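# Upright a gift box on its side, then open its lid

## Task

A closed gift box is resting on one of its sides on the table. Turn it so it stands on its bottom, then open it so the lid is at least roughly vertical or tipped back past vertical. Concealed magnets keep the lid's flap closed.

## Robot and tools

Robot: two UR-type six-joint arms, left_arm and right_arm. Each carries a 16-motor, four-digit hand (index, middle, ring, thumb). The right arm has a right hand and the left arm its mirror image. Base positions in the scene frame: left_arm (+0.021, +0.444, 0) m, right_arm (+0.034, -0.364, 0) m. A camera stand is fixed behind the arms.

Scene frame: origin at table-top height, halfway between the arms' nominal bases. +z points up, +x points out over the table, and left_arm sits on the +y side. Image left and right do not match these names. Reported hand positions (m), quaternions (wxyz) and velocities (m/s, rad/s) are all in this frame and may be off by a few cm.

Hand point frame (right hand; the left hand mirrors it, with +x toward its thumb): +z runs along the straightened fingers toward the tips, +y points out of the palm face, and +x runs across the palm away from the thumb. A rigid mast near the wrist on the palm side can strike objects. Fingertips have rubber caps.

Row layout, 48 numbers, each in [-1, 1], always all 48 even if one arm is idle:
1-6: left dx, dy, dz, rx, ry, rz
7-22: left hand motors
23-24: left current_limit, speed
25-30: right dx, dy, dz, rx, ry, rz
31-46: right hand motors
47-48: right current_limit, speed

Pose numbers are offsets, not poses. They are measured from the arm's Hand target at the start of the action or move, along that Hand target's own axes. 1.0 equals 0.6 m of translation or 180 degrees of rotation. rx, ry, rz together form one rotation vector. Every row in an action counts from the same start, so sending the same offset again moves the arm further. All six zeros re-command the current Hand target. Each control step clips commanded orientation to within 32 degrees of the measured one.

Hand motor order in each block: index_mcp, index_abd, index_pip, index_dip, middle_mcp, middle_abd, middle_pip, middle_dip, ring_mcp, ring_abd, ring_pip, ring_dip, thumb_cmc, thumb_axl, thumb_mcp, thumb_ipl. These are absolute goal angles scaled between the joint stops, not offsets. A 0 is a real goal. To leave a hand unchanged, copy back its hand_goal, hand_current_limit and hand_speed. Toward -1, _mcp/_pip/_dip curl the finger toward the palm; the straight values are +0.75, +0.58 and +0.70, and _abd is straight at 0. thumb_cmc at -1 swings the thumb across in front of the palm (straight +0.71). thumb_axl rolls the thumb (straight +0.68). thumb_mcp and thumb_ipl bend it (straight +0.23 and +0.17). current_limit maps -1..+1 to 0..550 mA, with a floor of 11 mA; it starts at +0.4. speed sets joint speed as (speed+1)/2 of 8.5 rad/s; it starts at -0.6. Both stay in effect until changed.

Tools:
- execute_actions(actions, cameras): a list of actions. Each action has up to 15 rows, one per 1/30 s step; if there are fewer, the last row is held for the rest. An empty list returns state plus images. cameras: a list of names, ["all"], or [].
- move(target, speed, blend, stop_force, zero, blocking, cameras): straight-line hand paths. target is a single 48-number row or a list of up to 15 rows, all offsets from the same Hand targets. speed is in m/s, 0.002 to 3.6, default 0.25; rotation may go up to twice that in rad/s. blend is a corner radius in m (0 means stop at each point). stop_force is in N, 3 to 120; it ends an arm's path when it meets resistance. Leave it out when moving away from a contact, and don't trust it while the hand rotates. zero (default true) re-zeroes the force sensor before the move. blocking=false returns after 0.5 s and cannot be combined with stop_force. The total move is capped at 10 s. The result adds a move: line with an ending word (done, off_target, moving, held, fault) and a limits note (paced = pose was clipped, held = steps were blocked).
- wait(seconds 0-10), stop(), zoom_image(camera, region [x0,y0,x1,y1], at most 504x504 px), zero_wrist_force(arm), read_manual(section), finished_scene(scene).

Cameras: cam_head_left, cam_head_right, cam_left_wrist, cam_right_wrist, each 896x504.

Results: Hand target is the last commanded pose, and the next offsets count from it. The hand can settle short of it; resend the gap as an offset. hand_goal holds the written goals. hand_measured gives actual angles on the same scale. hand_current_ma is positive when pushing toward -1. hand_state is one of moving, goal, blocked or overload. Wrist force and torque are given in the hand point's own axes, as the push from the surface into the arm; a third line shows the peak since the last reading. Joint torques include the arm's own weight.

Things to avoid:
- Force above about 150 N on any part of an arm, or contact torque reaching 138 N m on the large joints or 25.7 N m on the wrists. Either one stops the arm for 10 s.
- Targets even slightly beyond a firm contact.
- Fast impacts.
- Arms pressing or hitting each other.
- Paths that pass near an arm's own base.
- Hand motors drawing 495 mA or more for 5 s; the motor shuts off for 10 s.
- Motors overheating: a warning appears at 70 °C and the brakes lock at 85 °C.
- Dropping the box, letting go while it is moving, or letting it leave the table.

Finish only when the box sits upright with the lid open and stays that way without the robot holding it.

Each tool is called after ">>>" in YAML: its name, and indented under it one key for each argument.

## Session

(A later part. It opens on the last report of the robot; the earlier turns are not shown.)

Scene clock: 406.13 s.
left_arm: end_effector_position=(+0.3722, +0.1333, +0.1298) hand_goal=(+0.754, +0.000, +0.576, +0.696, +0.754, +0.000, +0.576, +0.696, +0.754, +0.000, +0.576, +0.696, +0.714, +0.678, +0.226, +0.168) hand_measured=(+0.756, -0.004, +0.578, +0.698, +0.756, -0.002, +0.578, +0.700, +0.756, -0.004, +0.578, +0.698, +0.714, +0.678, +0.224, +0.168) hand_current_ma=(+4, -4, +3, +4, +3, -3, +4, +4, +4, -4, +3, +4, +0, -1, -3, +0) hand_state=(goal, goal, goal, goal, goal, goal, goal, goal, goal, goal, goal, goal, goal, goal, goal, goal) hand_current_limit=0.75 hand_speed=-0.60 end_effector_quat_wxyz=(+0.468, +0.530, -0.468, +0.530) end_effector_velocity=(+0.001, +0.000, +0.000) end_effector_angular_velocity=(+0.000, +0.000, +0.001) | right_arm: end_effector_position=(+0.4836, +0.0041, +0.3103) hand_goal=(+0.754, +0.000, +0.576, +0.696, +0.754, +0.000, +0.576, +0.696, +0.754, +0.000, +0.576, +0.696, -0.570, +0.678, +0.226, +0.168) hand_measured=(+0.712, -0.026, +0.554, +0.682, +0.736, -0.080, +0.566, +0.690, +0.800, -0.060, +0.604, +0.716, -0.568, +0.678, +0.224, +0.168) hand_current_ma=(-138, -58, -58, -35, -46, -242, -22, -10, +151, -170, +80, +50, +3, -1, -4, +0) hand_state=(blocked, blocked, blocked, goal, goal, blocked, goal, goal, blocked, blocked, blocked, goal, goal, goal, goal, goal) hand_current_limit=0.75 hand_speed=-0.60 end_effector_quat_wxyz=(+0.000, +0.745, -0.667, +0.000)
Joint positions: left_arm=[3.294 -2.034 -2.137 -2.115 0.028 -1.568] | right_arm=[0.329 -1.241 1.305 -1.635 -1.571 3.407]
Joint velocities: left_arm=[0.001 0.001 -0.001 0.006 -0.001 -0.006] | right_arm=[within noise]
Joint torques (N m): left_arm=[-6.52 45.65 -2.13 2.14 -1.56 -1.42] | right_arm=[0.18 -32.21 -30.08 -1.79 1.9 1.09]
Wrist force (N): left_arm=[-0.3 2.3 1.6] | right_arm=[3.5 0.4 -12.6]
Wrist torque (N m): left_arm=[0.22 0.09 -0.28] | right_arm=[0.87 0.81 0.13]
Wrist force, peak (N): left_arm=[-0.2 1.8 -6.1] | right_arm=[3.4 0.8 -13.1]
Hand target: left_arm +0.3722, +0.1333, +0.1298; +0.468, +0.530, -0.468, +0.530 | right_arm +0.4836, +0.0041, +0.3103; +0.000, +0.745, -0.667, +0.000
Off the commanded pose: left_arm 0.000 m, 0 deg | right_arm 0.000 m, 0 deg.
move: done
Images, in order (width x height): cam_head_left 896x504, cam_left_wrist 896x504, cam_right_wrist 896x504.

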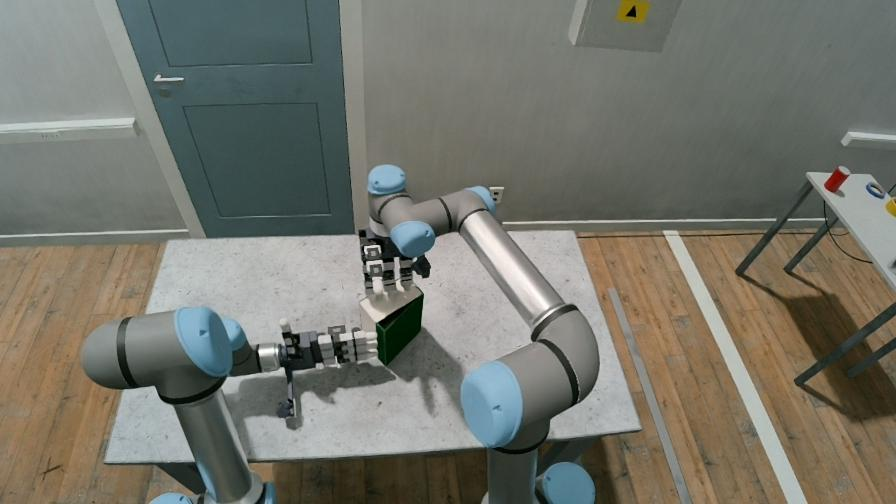

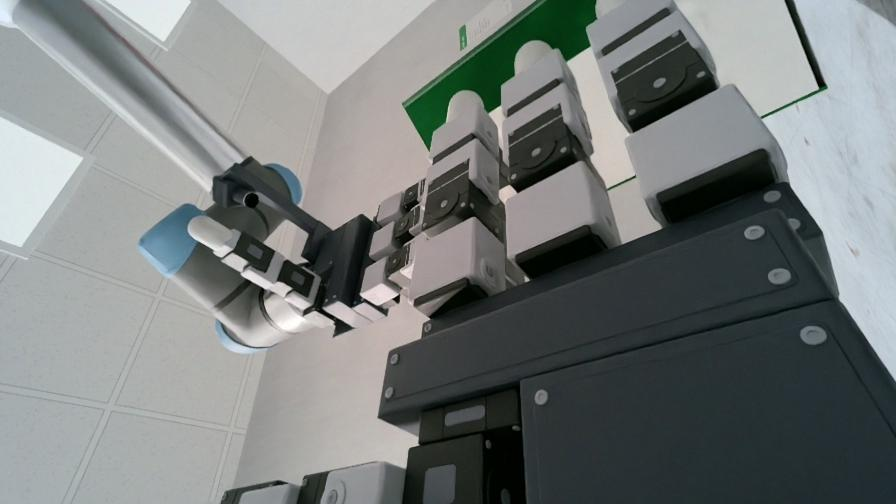

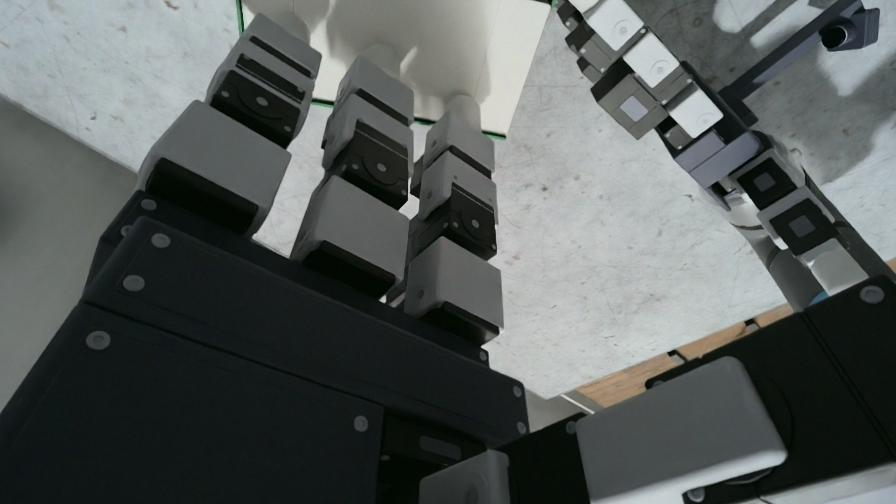

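>>> move:
  target:
    - [0,0,-0.083,0,0,0,0.754,0,0.576,0.696,0.754,0,0.576,0.696,0.754,0,0.576,0.696,0.714,0.678,0.226,0.168,0.75,-0.6,0,0,-0.1,0,0,0,0.754,0,0.576,0.696,0.754,0,0.576,0.696,0.754,0,0.576,0.696,-0.571,0.678,0.226,0.168,0.75,-0.6]
    - [0,0,-0.083,0,0,0,0.754,0,0.576,0.696,0.754,0,0.576,0.696,0.754,0,0.576,0.696,0.714,0.678,0.226,0.168,0.75,-0.6,0.107,0.092,-0.1,0,0,-0.172,0.754,0,0.576,0.696,-0.48,0,-0.4,0.2,-0.48,0,-0.4,0.2,-0.571,0.678,0.226,0.168,0.75,-0.6]
  speed: [0.04,0.15]
  cameras: ["all"]

Scene clock: 436.57 s.
left_arm: end_effector_position=(+0.3661, +0.1827, +0.1298) hand_goal=(+0.754, +0.000, +0.576, +0.696, +0.754, +0.000, +0.576, +0.696, +0.754, +0.000, +0.576, +0.696, +0.714, +0.678, +0.226, +0.168) hand_measured=(+0.756, -0.004, +0.578, +0.698, +0.756, -0.002, +0.578, +0.700, +0.756, -0.004, +0.578, +0.698, +0.714, +0.678, +0.224, +0.168) hand_current_ma=(+3, -4, +3, +4, +3, -3, +4, +4, +4, -4, +3, +4, +0, -1, -3, +0) hand_state=(goal, goal, goal, goal, goal, goal, goal, goal, goal, goal, goal, goal, goal, goal, goal, goal) hand_current_limit=0.75 hand_speed=-0.60 end_effector_quat_wxyz=(+0.468, +0.530, -0.468, +0.530) | right_arm: end_effector_position=(+0.4357, -0.0658, +0.3702) hand_goal=(+0.754, +0.000, +0.576, +0.696, -0.480, +0.000, -0.400, +0.200, -0.480, +0.000, -0.400, +0.200, -0.570, +0.678, +0.226, +0.168) hand_measured=(+0.750, -0.004, +0.574, +0.692, -0.462, -0.002, -0.396, +0.202, -0.462, -0.004, -0.396, +0.204, -0.568, +0.678, +0.224, +0.168) hand_current_ma=(-10, -4, -5, -5, +51, -4, +8, +5, +51, -4, +8, +5, +3, -1, -4, +0) hand_state=(goal, goal, goal, goal, goal, goal, goal, goal, goal, goal, goal, goal, goal, goal, goal, goal) hand_current_limit=0.75 hand_speed=-0.60 end_effector_quat_wxyz=(+0.000, +0.896, -0.444, +0.000)
Joint positions: left_arm=[3.423 -2.015 -2.173 -2.094 0.157 -1.572] | right_arm=[0.325 -1.385 1.335 -1.521 -1.571 2.863]
Joint torques (N m): left_arm=[6.7 45.05 -2.49 1.88 1.67 -1.33] | right_arm=[-6.07 -41.03 -14.46 -3.15 2.58 -1.74]
Wrist force (N): left_arm=[-0.1 1.9 1.6] | right_arm=[-0.2 -0.8 0.1]
Wrist torque (N m): left_arm=[0.16 0.05 -0.22] | right_arm=[-0.01 0.02 0.11]
Wrist force, peak (N): left_arm=[-0.3 2.5 1.9] | right_arm=[3.5 0.4 -13.0]
Hand target: left_arm +0.3661, +0.1827, +0.1298; +0.468, +0.530, -0.468, +0.530 | right_arm +0.4357, -0.0658, +0.3702; +0.000, +0.896, -0.444, +0.000
Off the commanded pose: left_arm 0.000 m, 0 deg | right_arm 0.000 m, 0 deg.
move: done

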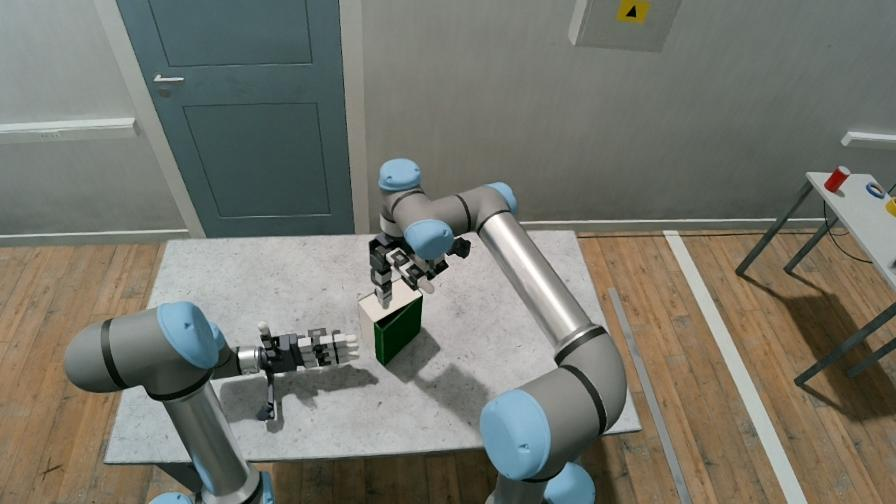

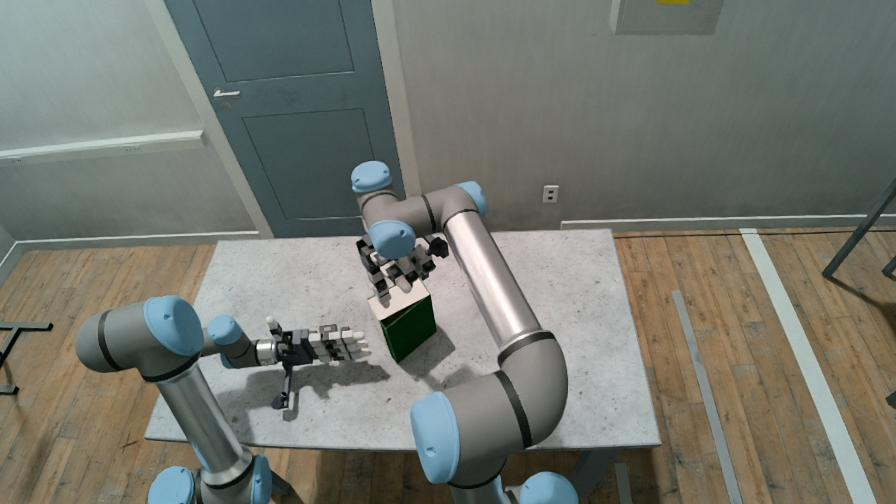

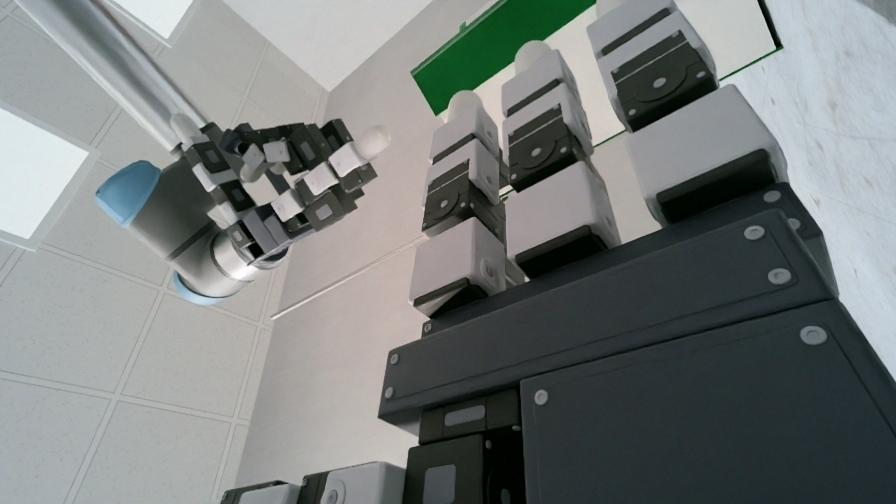

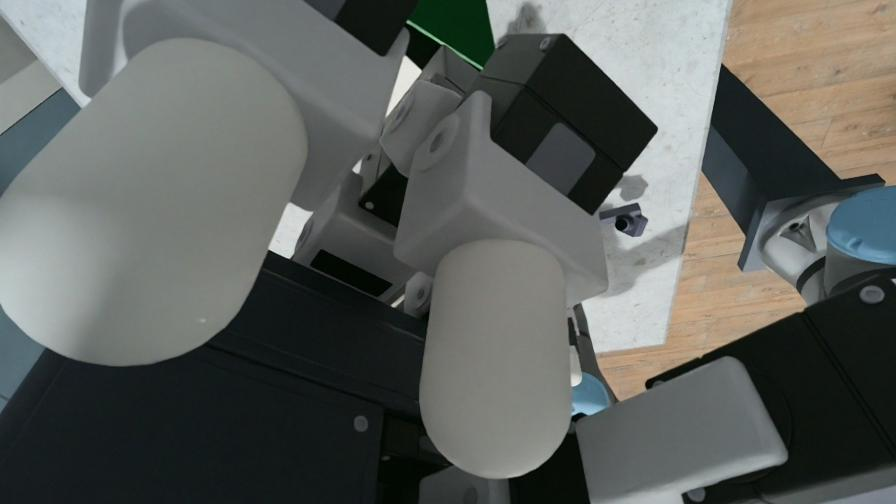

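>>> execute_actions:
  actions: []

>>> zoom_image:
  camera: "cam_head_left"
  region: [300, 220, 480, 360]

>>> zoom_image:
  camera: "cam_head_right"
  region: [300, 220, 480, 360]

Scene clock: 482.33 s.
left_arm: end_effector_position=(+0.3661, +0.1827, +0.1298) hand_goal=(+0.754, +0.000, +0.576, +0.696, +0.754, +0.000, +0.576, +0.696, +0.754, +0.000, +0.576, +0.696, +0.714, +0.678, +0.226, +0.168) hand_measured=(+0.756, -0.004, +0.578, +0.698, +0.756, -0.002, +0.578, +0.700, +0.756, -0.004, +0.578, +0.698, +0.714, +0.678, +0.224, +0.168) hand_current_ma=(+3, -4, +3, +4, +3, -3, +4, +4, +4, -4, +3, +4, +0, -1, -3, +0) hand_state=(goal, goal, goal, goal, goal, goal, goal, goal, goal, goal, goal, goal, goal, goal, goal, goal) hand_current_limit=0.75 hand_speed=-0.60 end_effector_quat_wxyz=(+0.468, +0.530, -0.468, +0.530) | right_arm: end_effector_position=(+0.4357, -0.0658, +0.3702) hand_goal=(+0.754, +0.000, +0.576, +0.696, -0.480, +0.000, -0.400, +0.200, -0.480, +0.000, -0.400, +0.200, -0.570, +0.678, +0.226, +0.168) hand_measured=(+0.750, -0.004, +0.574, +0.692, -0.462, -0.002, -0.396, +0.202, -0.462, -0.004, -0.396, +0.204, -0.568, +0.678, +0.224, +0.168) hand_current_ma=(-10, -4, -5, -5, +51, -4, +8, +5, +51, -4, +8, +5, +3, -1, -4, +0) hand_state=(goal, goal, goal, goal, goal, goal, goal, goal, goal, goal, goal, goal, goal, goal, goal, goal) hand_current_limit=0.75 hand_speed=-0.60 end_effector_quat_wxyz=(+0.000, +0.896, -0.444, +0.000)
Joint positions: left_arm=[3.423 -2.015 -2.173 -2.094 0.157 -1.572] | right_arm=[0.325 -1.385 1.335 -1.521 -1.571 2.863]
Joint velocities: within noise
Joint torques (N m): left_arm=[8.1 44.16 -1.85 1.88 1.7 -1.07] | right_arm=[-5.9 -37.63 -14.71 -1.98 2.58 -1.57]
Motor temperatures (°C): left_arm=[24 31 25 30 34 28] | right_arm=[25 28 24 27 30 30]
Wrist force (N): left_arm=[-0.3 2.0 1.4] | right_arm=[0.0 -1.0 0.1]
Wrist torque (N m): left_arm=[0.19 0.07 -0.23] | right_arm=[-0.03 0.00 0.12]
Wrist force, peak (N): left_arm=[0.0 2.3 1.6] | right_arm=[-0.2 -1.0 0.2]
Hand target: left_arm +0.3661, +0.1827, +0.1298; +0.468, +0.530, -0.468, +0.530 | right_arm +0.4357, -0.0658, +0.3702; +0.000, +0.896, -0.444, +0.000
Off the commanded pose: left_arm 0.000 m, 0 deg | right_arm 0.000 m, 0 deg.

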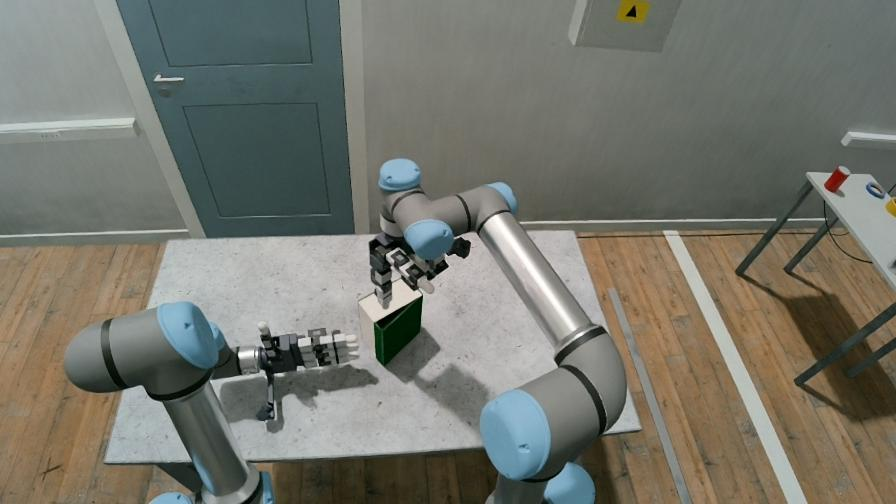

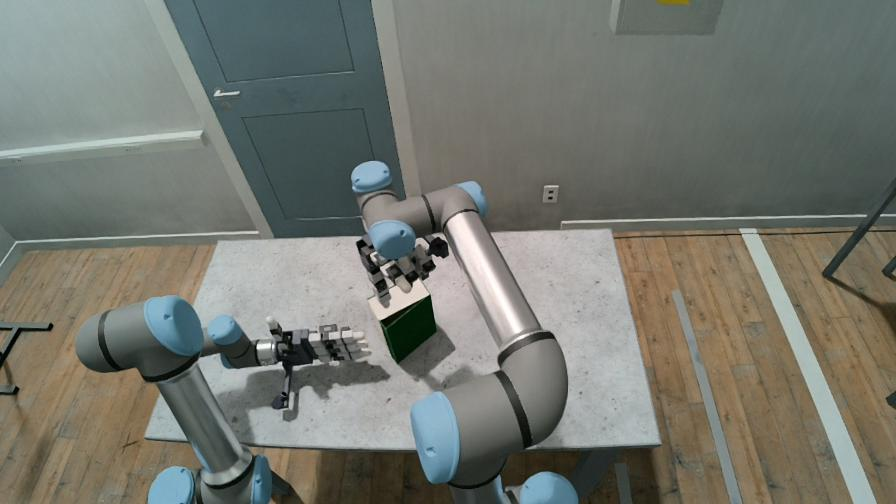

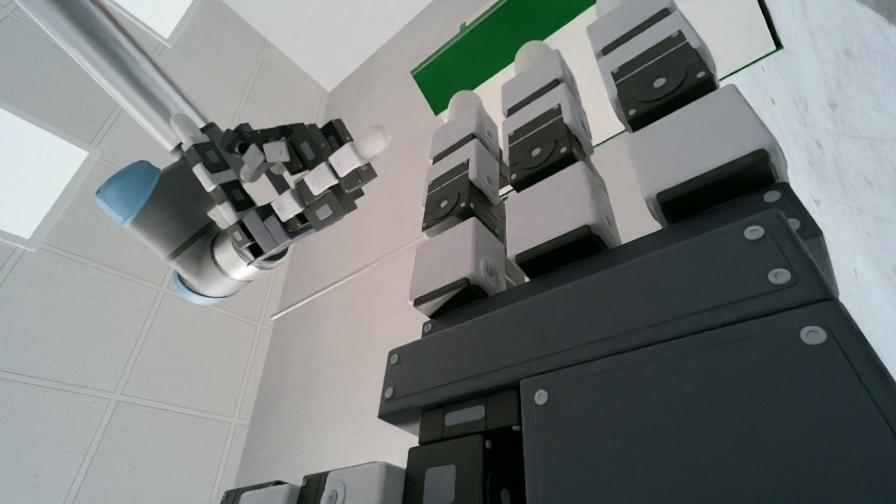

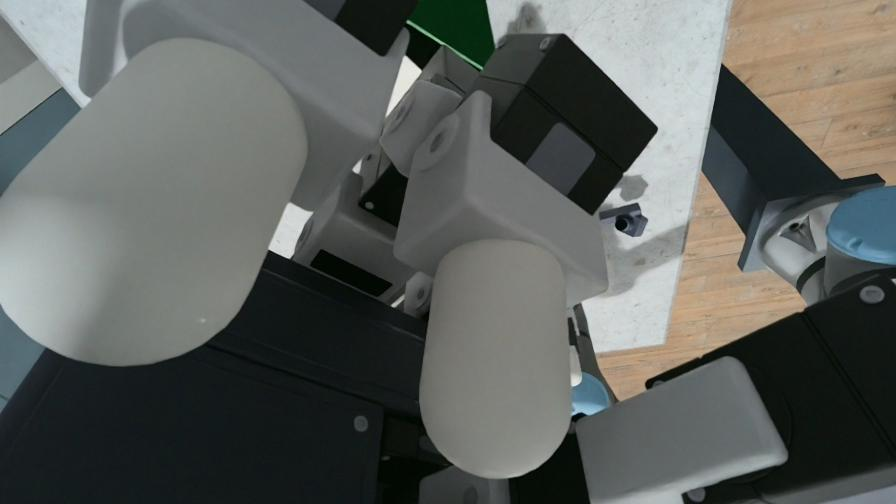

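Scaled by 2.800 from the camera's 896x504 image, which has a finer 1280x720 frame.

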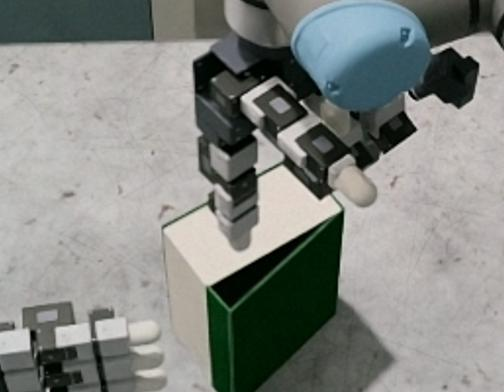

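Scaled by 2.800 from the camera's 896x504 image, which has a finer 1280x720 frame.

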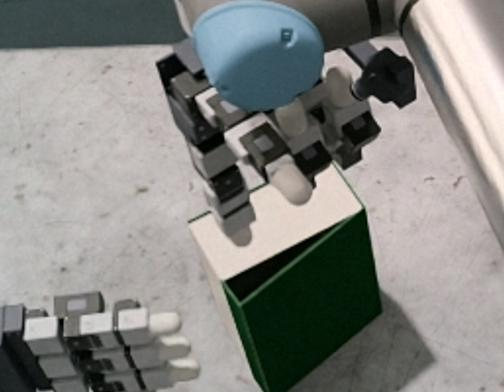

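>>> move:
  target:
    - [0,0,0,0,0,0,0.754,0,0.576,0.696,0.754,0,0.576,0.696,0.754,0,0.576,0.696,0.714,0.678,0.226,0.168,0.75,-0.6,0,0.0165,0.07,0,0,0,0.754,0,0.576,0.696,-0.48,0,-0.4,0.2,-0.48,0,-0.4,0.2,-0.57,0.678,0.226,0.168,0.75,-0.6]
  speed: 0.08
  cameras: []

>>> move:
  target:
    - [0,0,0,0,0,0,0.754,0,0.576,0.696,0.754,0,0.576,0.696,0.754,0,0.576,0.696,0.714,0.678,0.226,0.168,0.75,-0.6,0,0,0.08,0,0,0,0.754,0,0.576,0.696,-0.48,0,-0.4,0.2,-0.48,0,-0.4,0.2,-0.57,0.678,0.226,0.168,0.75,-0.6]
  speed: 0.012
  stop_force: 3
  cameras: ["cam_head_left","cam_head_right"]

>>> zoom_image:
  camera: "cam_head_left"
  region: [300, 220, 480, 360]

>>> zoom_image:
  camera: "cam_head_right"
  region: [300, 220, 480, 360]

Scene clock: 506.80 s.
left_arm: end_effector_position=(+0.3661, +0.1827, +0.1298) hand_goal=(+0.754, +0.000, +0.576, +0.696, +0.754, +0.000, +0.576, +0.696, +0.754, +0.000, +0.576, +0.696, +0.714, +0.678, +0.226, +0.168) hand_measured=(+0.756, -0.004, +0.578, +0.698, +0.756, -0.002, +0.578, +0.700, +0.756, -0.004, +0.578, +0.698, +0.714, +0.678, +0.224, +0.168) hand_current_ma=(+3, -4, +3, +4, +3, -3, +4, +4, +4, -4, +3, +4, +0, -1, -3, +0) hand_state=(goal, goal, goal, goal, goal, goal, goal, goal, goal, goal, goal, goal, goal, goal, goal, goal) hand_current_limit=0.75 hand_speed=-0.60 end_effector_quat_wxyz=(+0.468, +0.530, -0.468, +0.530) | right_arm: end_effector_position=(+0.4278, -0.0718, +0.3283) hand_goal=(+0.754, +0.000, +0.576, +0.696, -0.480, +0.000, -0.400, +0.200, -0.480, +0.000, -0.400, +0.200, -0.570, +0.678, +0.226, +0.168) hand_measured=(+0.750, -0.004, +0.574, +0.692, -0.462, -0.002, -0.396, +0.202, -0.462, -0.004, -0.396, +0.204, -0.568, +0.678, +0.224, +0.168) hand_current_ma=(-9, -4, -5, -5, +51, -4, +8, +5, +51, -4, +8, +5, +3, -1, -4, +0) hand_state=(goal, goal, goal, goal, goal, goal, goal, goal, goal, goal, goal, goal, goal, goal, goal, goal) hand_current_limit=0.75 hand_speed=-0.60 end_effector_quat_wxyz=(+0.000, +0.896, -0.444, +0.000)
Joint positions: left_arm=[3.423 -2.015 -2.173 -2.094 0.157 -1.572] | right_arm=[0.32 -1.409 1.47 -1.633 -1.571 2.859]
Joint torques (N m): left_arm=[7.2 44.58 -0.86 2.12 1.62 -1.4] | right_arm=[-6.35 -40.05 -14.41 -3.96 -0.16 -1.75]
Wrist force (N): left_arm=[0.1 2.0 1.6] | right_arm=[-0.2 -0.6 -0.1]
Wrist torque (N m): left_arm=[0.17 0.02 -0.20] | right_arm=[0.05 0.03 0.09]
Wrist force, peak (N): left_arm=[0.1 2.2 1.8] | right_arm=[-0.2 -1.1 0.3]
Hand target: left_arm +0.3661, +0.1827, +0.1298; +0.468, +0.530, -0.468, +0.530 | right_arm +0.4278, -0.0718, +0.3282; +0.000, +0.896, -0.444, +0.000
Off the commanded pose: left_arm 0.000 m, 0 deg | right_arm 0.000 m, 0 deg.
move: done
No camera images: "cameras" was empty.

Scene clock: 509.20 s.
left_arm: end_effector_position=(+0.3661, +0.1827, +0.1298) hand_goal=(+0.754, +0.000, +0.576, +0.696, +0.754, +0.000, +0.576, +0.696, +0.754, +0.000, +0.576, +0.696, +0.714, +0.678, +0.226, +0.168) hand_measured=(+0.756, -0.004, +0.578, +0.698, +0.756, -0.002, +0.578, +0.700, +0.756, -0.004, +0.578, +0.698, +0.714, +0.678, +0.224, +0.168) hand_current_ma=(+3, -4, +3, +4, +3, -3, +4, +4, +4, -4, +3, +4, +0, -1, -3, +0) hand_state=(goal, goal, goal, goal, goal, goal, goal, goal, goal, goal, goal, goal, goal, goal, goal, goal) hand_current_limit=0.75 hand_speed=-0.60 end_effector_quat_wxyz=(+0.468, +0.530, -0.468, +0.530) | right_arm: end_effector_position=(+0.4278, -0.0718, +0.3130) hand_goal=(+0.754, +0.000, +0.576, +0.696, -0.480, +0.000, -0.400, +0.200, -0.480, +0.000, -0.400, +0.200, -0.570, +0.678, +0.226, +0.168) hand_measured=(+0.748, -0.004, +0.574, +0.692, -0.462, -0.002, -0.396, +0.202, -0.462, -0.004, -0.396, +0.204, -0.568, +0.678, +0.224, +0.168) hand_current_ma=(-10, -4, -5, -6, +51, -4, +8, +5, +51, -4, +8, +5, +3, -1, -4, +0) hand_state=(goal, goal, goal, goal, goal, goal, goal, goal, goal, goal, goal, goal, goal, goal, goal, goal) hand_current_limit=0.75 hand_speed=-0.60 end_effector_quat_wxyz=(+0.000, +0.896, -0.444, +0.000)
Joint positions: left_arm=[3.423 -2.015 -2.173 -2.094 0.157 -1.572] | right_arm=[0.32 -1.406 1.506 -1.671 -1.571 2.859]
Joint torques (N m): left_arm=[7.68 43.79 -1.84 1.82 1.6 -1.27] | right_arm=[-5.65 -37.5 -34.85 -0.3 0.83 -1.68]
Wrist force (N): left_arm=[0.1 2.0 1.5] | right_arm=[0.0 -0.5 -3.1]
Wrist torque (N m): left_arm=[0.17 0.02 -0.20] | right_arm=[0.25 -0.09 0.16]
Wrist force, peak (N): left_arm=[0.1 2.2 1.8] | right_arm=[-0.1 -0.9 -6.3]
Hand target: left_arm +0.3661, +0.1827, +0.1298; +0.468, +0.530, -0.468, +0.530 | right_arm +0.4278, -0.0718, +0.3130; +0.000, +0.896, -0.444, +0.000 (not the last commanded pose)
Off the commanded pose: left_arm 0.000 m, 0 deg | right_arm 0.033 m, 0 deg.
move: contact (right_arm)
Images, in order (width x height): cam_head_left 896x504, cam_head_right 896x504.

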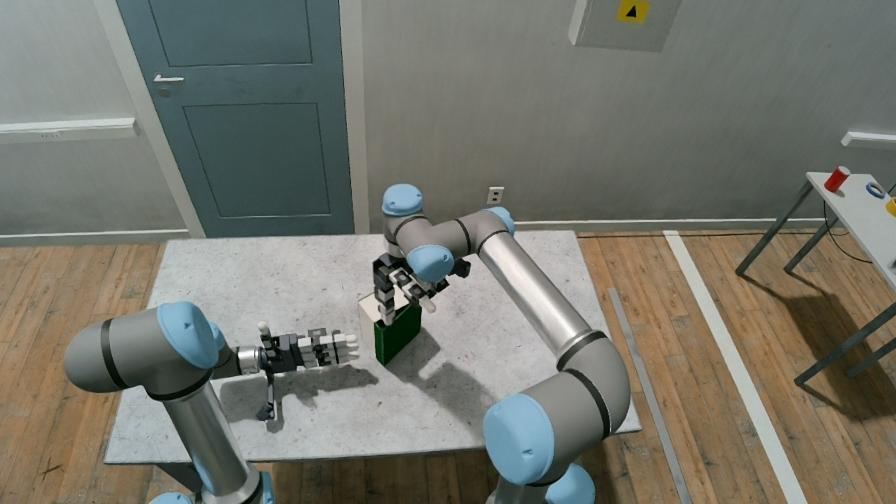

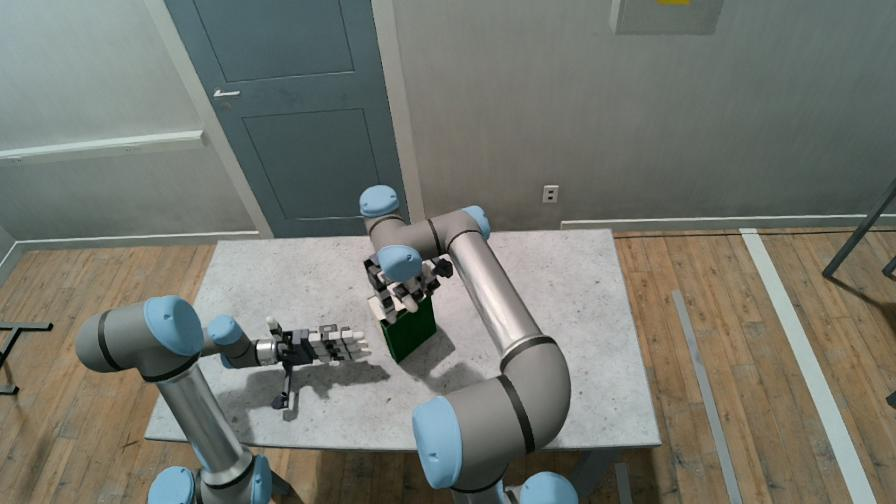

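Scaled by 2.800 from the camera's 896x504 image, which has a finer 1280x720 frame.

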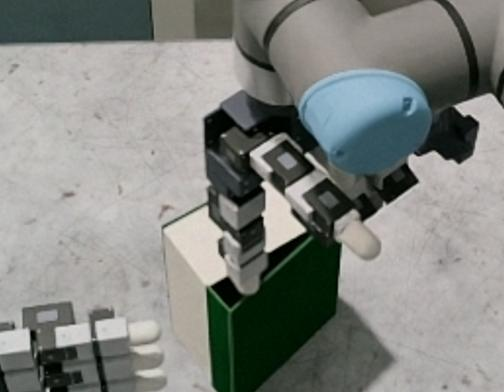

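Scaled by 2.800 from the camera's 896x504 image, which has a finer 1280x720 frame.

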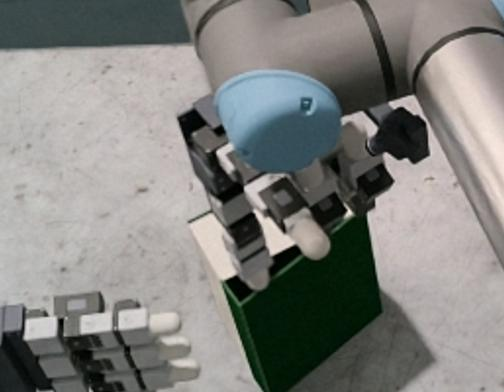

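>>> move:
  target:
    - [0,0,0,0,0,0,0.754,0,0.576,0.696,0.754,0,0.576,0.696,0.754,0,0.576,0.696,0.714,0.678,0.226,0.168,0.75,-0.6,0,0,-0.01,0,0,0,0.754,0,0.576,0.696,-0.48,0,-0.4,0.2,-0.48,0,-0.4,0.2,-0.57,0.678,0.226,0.168,0.75,-0.6]
    - [0,0,0,0,0,0,0.754,0,0.576,0.696,0.754,0,0.576,0.696,0.754,0,0.576,0.696,0.714,0.678,0.226,0.168,0.75,-0.6,-0.003,-0.0085,-0.01,0,0,0,0.754,0,0.576,0.696,-0.48,0,-0.4,0.2,-0.48,0,-0.4,0.2,-0.57,0.678,0.226,0.168,0.75,-0.6]
  speed: 0.08
  cameras: []

>>> move:
  target:
    - [0,0,0,0,0,0,0.754,0,0.576,0.696,0.754,0,0.576,0.696,0.754,0,0.576,0.696,0.714,0.678,0.226,0.168,0.75,-0.6,0,0,0.072,0,0,0,0.754,0,0.576,0.696,-0.48,0,-0.4,0.2,-0.48,0,-0.4,0.2,-0.57,0.678,0.226,0.168,0.75,-0.6]
  speed: 0.012
  stop_force: 3
  cameras: ["cam_head_left","cam_head_right"]

>>> zoom_image:
  camera: "cam_head_left"
  region: [300, 220, 480, 360]

>>> zoom_image:
  camera: "cam_head_right"
  region: [300, 220, 480, 360]

Scene clock: 522.20 s.
left_arm: end_effector_position=(+0.3661, +0.1827, +0.1298) hand_goal=(+0.754, +0.000, +0.576, +0.696, +0.754, +0.000, +0.576, +0.696, +0.754, +0.000, +0.576, +0.696, +0.714, +0.678, +0.226, +0.168) hand_measured=(+0.756, -0.004, +0.578, +0.698, +0.756, -0.002, +0.578, +0.700, +0.756, -0.004, +0.578, +0.698, +0.714, +0.678, +0.224, +0.168) hand_current_ma=(+3, -4, +3, +4, +3, -3, +4, +4, +4, -4, +3, +4, +0, -1, -3, +0) hand_state=(goal, goal, goal, goal, goal, goal, goal, goal, goal, goal, goal, goal, goal, goal, goal, goal) hand_current_limit=0.75 hand_speed=-0.60 end_effector_quat_wxyz=(+0.468, +0.530, -0.468, +0.530) | right_arm: end_effector_position=(+0.4307, -0.0673, +0.3191) hand_goal=(+0.754, +0.000, +0.576, +0.696, -0.480, +0.000, -0.400, +0.200, -0.480, +0.000, -0.400, +0.200, -0.570, +0.678, +0.226, +0.168) hand_measured=(+0.750, -0.004, +0.574, +0.692, -0.462, -0.002, -0.396, +0.202, -0.462, -0.004, -0.396, +0.204, -0.568, +0.678, +0.224, +0.168) hand_current_ma=(-10, -4, -5, -5, +51, -4, +8, +5, +51, -4, +8, +5, +3, -1, -4, +0) hand_state=(goal, goal, goal, goal, goal, goal, goal, goal, goal, goal, goal, goal, goal, goal, goal, goal) hand_current_limit=0.75 hand_speed=-0.60 end_effector_quat_wxyz=(+0.000, +0.896, -0.444, +0.000)
Joint positions: left_arm=[3.423 -2.015 -2.173 -2.094 0.157 -1.572] | right_arm=[0.326 -1.395 1.478 -1.654 -1.571 2.864]
Joint torques (N m): left_arm=[7.01 43.34 -1.48 1.93 1.28 -1.17] | right_arm=[7.33 -18.14 -35.49 -0.42 -1.35 2.21]
Wrist force (N): left_arm=[-0.1 2.0 1.6] | right_arm=[-0.2 -0.9 -0.1]
Wrist torque (N m): left_arm=[0.17 0.05 -0.22] | right_arm=[0.00 0.02 -0.08]
Wrist force, peak (N): left_arm=[0.1 2.2 1.8] | right_arm=[-0.1 -0.6 -3.1]
Hand target: left_arm +0.3661, +0.1827, +0.1298; +0.468, +0.530, -0.468, +0.530 | right_arm +0.4308, -0.0672, +0.3190; +0.000, +0.896, -0.444, +0.000
Off the commanded pose: left_arm 0.000 m, 0 deg | right_arm 0.000 m, 0 deg.
move: done
No camera images: "cameras" was empty.

Scene clock: 526.77 s.
left_arm: end_effector_position=(+0.3661, +0.1827, +0.1298) hand_goal=(+0.754, +0.000, +0.576, +0.696, +0.754, +0.000, +0.576, +0.696, +0.754, +0.000, +0.576, +0.696, +0.714, +0.678, +0.226, +0.168) hand_measured=(+0.756, -0.004, +0.578, +0.698, +0.756, -0.002, +0.578, +0.700, +0.756, -0.004, +0.578, +0.698, +0.714, +0.678, +0.224, +0.168) hand_current_ma=(+3, -4, +3, +4, +3, -3, +4, +4, +4, -4, +3, +4, +0, -1, -3, +0) hand_state=(goal, goal, goal, goal, goal, goal, goal, goal, goal, goal, goal, goal, goal, goal, goal, goal) hand_current_limit=0.75 hand_speed=-0.60 end_effector_quat_wxyz=(+0.468, +0.530, -0.468, +0.530) | right_arm: end_effector_position=(+0.4308, -0.0672, +0.2758) hand_goal=(+0.754, +0.000, +0.576, +0.696, -0.480, +0.000, -0.400, +0.200, -0.480, +0.000, -0.400, +0.200, -0.570, +0.678, +0.226, +0.168) hand_measured=(+0.756, -0.002, +0.576, +0.694, -0.462, -0.002, -0.396, +0.202, -0.462, -0.004, -0.396, +0.204, -0.568, +0.678, +0.224, +0.168) hand_current_ma=(+1, -4, -1, -3, +51, -4, +8, +5, +51, -4, +8, +5, +3, -1, -4, +0) hand_state=(goal, goal, goal, goal, goal, goal, goal, goal, goal, goal, goal, goal, goal, goal, goal, goal) hand_current_limit=0.75 hand_speed=-0.60 end_effector_quat_wxyz=(+0.000, +0.896, -0.444, +0.000)
Joint positions: left_arm=[3.423 -2.015 -2.173 -2.094 0.157 -1.572] | right_arm=[0.326 -1.381 1.572 -1.762 -1.571 2.864]
Joint torques (N m): left_arm=[6.12 44.01 -1.13 1.75 1.55 -1.24] | right_arm=[6.38 -18.33 -14.14 -3.78 -1.76 2.05]
Wrist force (N): left_arm=[0.0 2.1 1.4] | right_arm=[-0.1 -1.0 0.0]
Wrist torque (N m): left_arm=[0.20 0.04 -0.22] | right_arm=[0.07 -0.03 -0.10]
Wrist force, peak (N): left_arm=[-0.1 2.4 1.7] | right_arm=[-0.2 -1.2 -1.1]
Hand target: left_arm +0.3661, +0.1827, +0.1298; +0.468, +0.530, -0.468, +0.530 | right_arm +0.4308, -0.0672, +0.2758; +0.000, +0.896, -0.444, +0.000
Off the commanded pose: left_arm 0.000 m, 0 deg | right_arm 0.000 m, 0 deg.
move: done
Images, in order (width x height): cam_head_left 896x504, cam_head_right 896x504.

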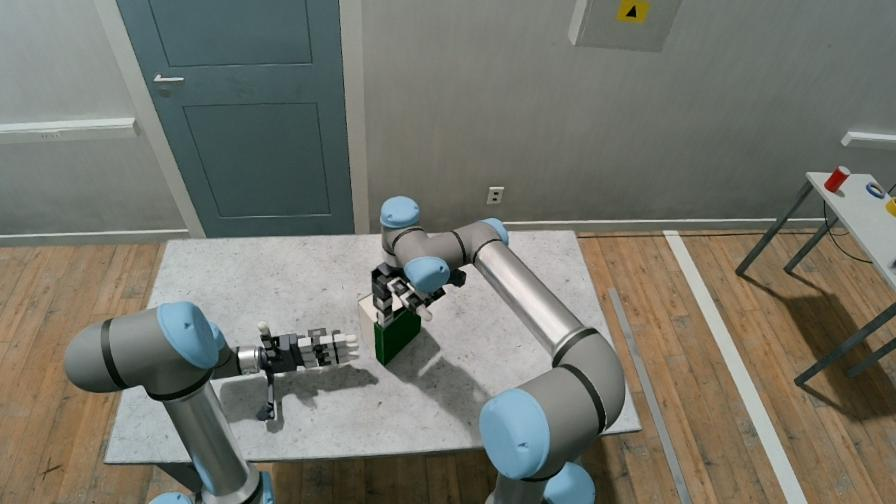

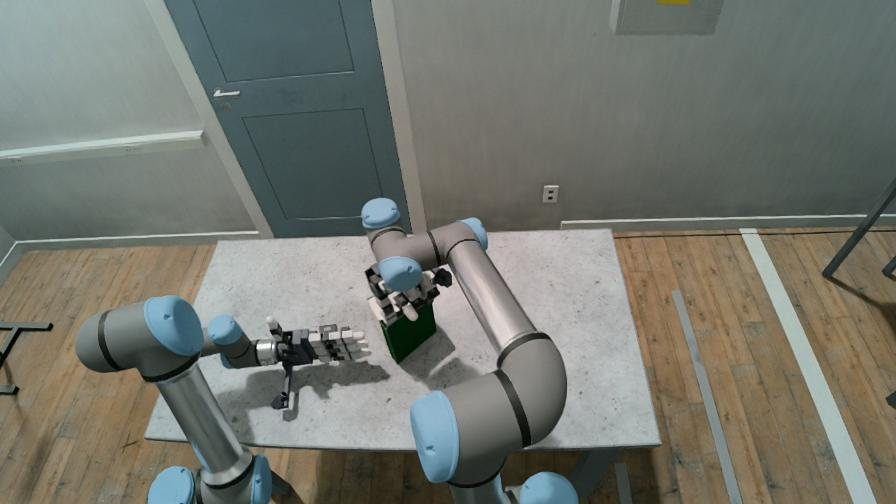

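Scaled by 2.800 from the camera's 896x504 image, which has a finer 1280x720 frame.

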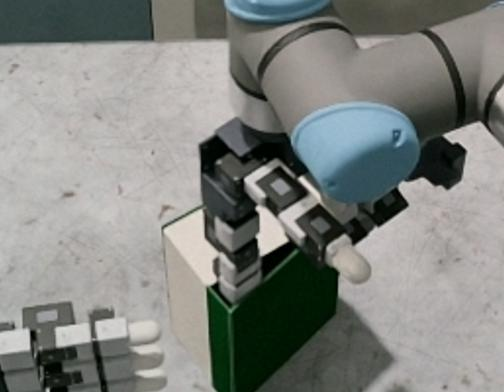

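Scaled by 2.800 from the camera's 896x504 image, which has a finer 1280x720 frame.

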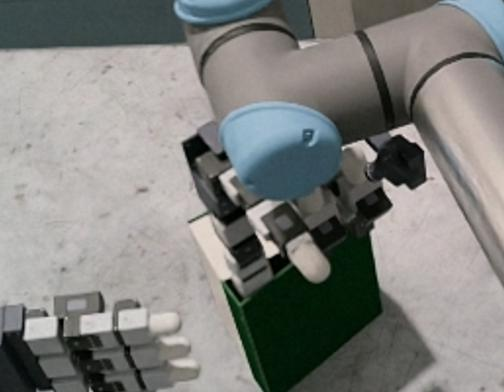

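>>> move:
  target:
    - [0,0,0,0,0,0,0.754,0,0.576,0.696,0.754,0,0.576,0.696,0.754,0,0.576,0.696,0.714,0.678,0.226,0.168,0.75,-0.6,0,0,0.012,0,0,0,0.754,0,0.576,0.696,-0.48,0,-0.4,0.2,-0.48,0,-0.4,0.2,-0.57,0.678,0.226,0.168,0.75,-0.6]
    - [0,0,0,0,0,0,0.754,0,0.576,0.696,0.754,0,0.576,0.696,0.754,0,0.576,0.696,0.714,0.678,0.226,0.168,0.75,-0.6,0.0128,0.0602,0.012,0,0,0,0.754,0,0.576,0.696,-0.48,0,-0.4,0.2,-0.48,0,-0.4,0.2,-0.57,0.678,0.226,0.168,0.75,-0.6]
    - [0,0,0,0,0,0,0.754,0,0.576,0.696,0.754,0,0.576,0.696,0.754,0,0.576,0.696,0.714,0.678,0.226,0.168,0.75,-0.6,0.0528,0.1177,0.012,0,0,0,0.754,0,0.576,0.696,-0.48,0,-0.4,0.2,-0.48,0,-0.4,0.2,-0.57,0.678,0.226,0.168,0.75,-0.6]
    - [0,0,0,0,0,0,0.754,0,0.576,0.696,0.754,0,0.576,0.696,0.754,0,0.576,0.696,0.714,0.678,0.226,0.168,0.75,-0.6,0.1157,0.1532,0.012,0,0,0,0.754,0,0.576,0.696,-0.48,0,-0.4,0.2,-0.48,0,-0.4,0.2,-0.57,0.678,0.226,0.168,0.75,-0.6]
  speed: 0.035
  stop_force: 8
  blend: 0.01
  cameras: ["cam_head_left","cam_head_right"]

>>> zoom_image:
  camera: "cam_head_left"
  region: [300, 220, 480, 360]

>>> zoom_image:
  camera: "cam_head_right"
  region: [300, 220, 480, 360]

Scene clock: 564.17 s.
left_arm: end_effector_position=(+0.3661, +0.1827, +0.1298) hand_goal=(+0.754, +0.000, +0.576, +0.696, +0.754, +0.000, +0.576, +0.696, +0.754, +0.000, +0.576, +0.696, +0.714, +0.678, +0.226, +0.168) hand_measured=(+0.756, -0.004, +0.578, +0.698, +0.756, -0.002, +0.578, +0.700, +0.756, -0.004, +0.578, +0.698, +0.714, +0.678, +0.224, +0.168) hand_current_ma=(+3, -4, +3, +4, +3, -3, +4, +4, +4, -4, +3, +4, +0, -1, -3, +0) hand_state=(goal, goal, goal, goal, goal, goal, goal, goal, goal, goal, goal, goal, goal, goal, goal, goal) hand_current_limit=0.75 hand_speed=-0.60 end_effector_quat_wxyz=(+0.468, +0.530, -0.468, +0.530) | right_arm: end_effector_position=(+0.4303, -0.0677, +0.2710) hand_goal=(+0.754, +0.000, +0.576, +0.696, -0.480, +0.000, -0.400, +0.200, -0.480, +0.000, -0.400, +0.200, -0.570, +0.678, +0.226, +0.168) hand_measured=(+0.754, +0.000, +0.586, +0.694, -0.462, -0.002, -0.396, +0.202, -0.462, -0.004, -0.396, +0.204, -0.568, +0.678, +0.224, +0.168) hand_current_ma=(+0, -1, +24, -3, +50, -4, +8, +5, +50, -4, +8, +5, +3, -1, -5, +0) hand_state=(goal, goal, goal, goal, goal, goal, goal, goal, goal, goal, goal, goal, goal, goal, goal, goal) hand_current_limit=0.75 hand_speed=-0.60 end_effector_quat_wxyz=(+0.000, +0.896, -0.444, +0.000)
Joint positions: left_arm=[3.423 -2.015 -2.173 -2.094 0.157 -1.572] | right_arm=[0.325 -1.38 1.584 -1.774 -1.571 2.864]
Joint torques (N m): left_arm=[7.06 44.35 -1.99 1.91 1.48 -1.3] | right_arm=[7.7 -16.9 -35.39 -0.34 -1.25 2.12]
Wrist force (N): left_arm=[-0.3 2.1 1.4] | right_arm=[0.0 -0.6 -1.6]
Wrist torque (N m): left_arm=[0.19 0.07 -0.25] | right_arm=[0.16 -0.03 -0.04]
Wrist force, peak (N): left_arm=[-0.1 2.3 1.5] | right_arm=[-1.3 3.6 -17.1]
Hand target: left_arm +0.3661, +0.1827, +0.1298; +0.468, +0.530, -0.468, +0.530 | right_arm +0.4303, -0.0677, +0.2710; +0.000, +0.896, -0.444, +0.000 (not the last commanded pose)
Off the commanded pose: left_arm 0.000 m, 0 deg | right_arm 0.115 m, 0 deg.
move: contact (right_arm); path passed 0 of 4 targets; blend cut to 0.0036 m at target 1
Images, in order (width x height): cam_head_left 896x504, cam_head_right 896x504.

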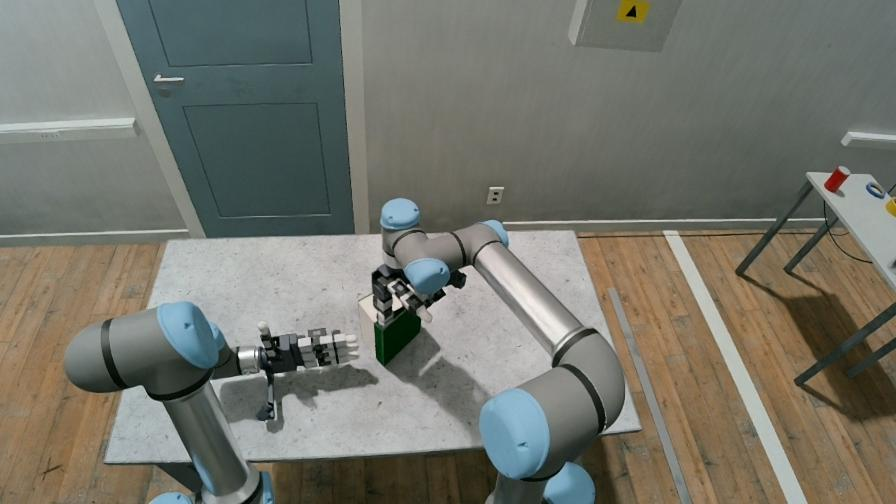

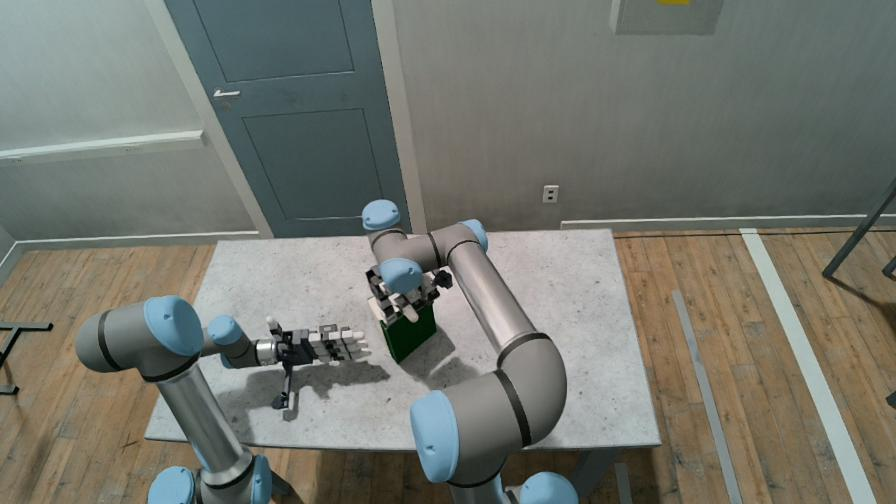

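Scaled by 2.800 from the camera's 896x504 image, which has a finer 1280x720 frame.

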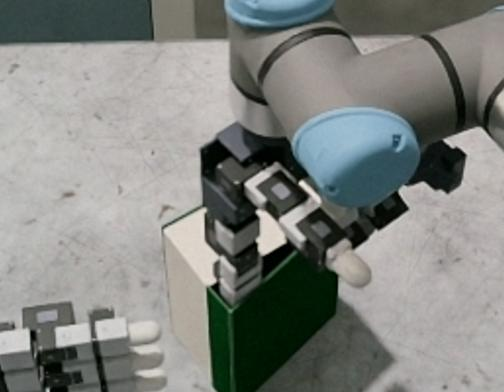

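Scaled by 2.800 from the camera's 896x504 image, which has a finer 1280x720 frame.

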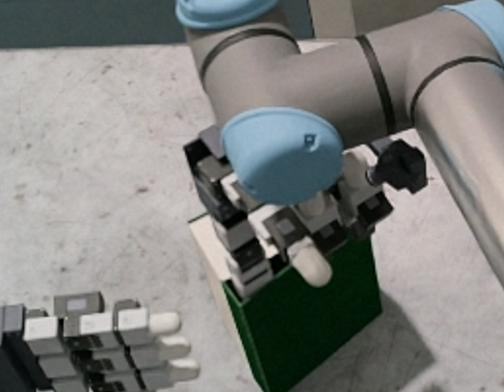

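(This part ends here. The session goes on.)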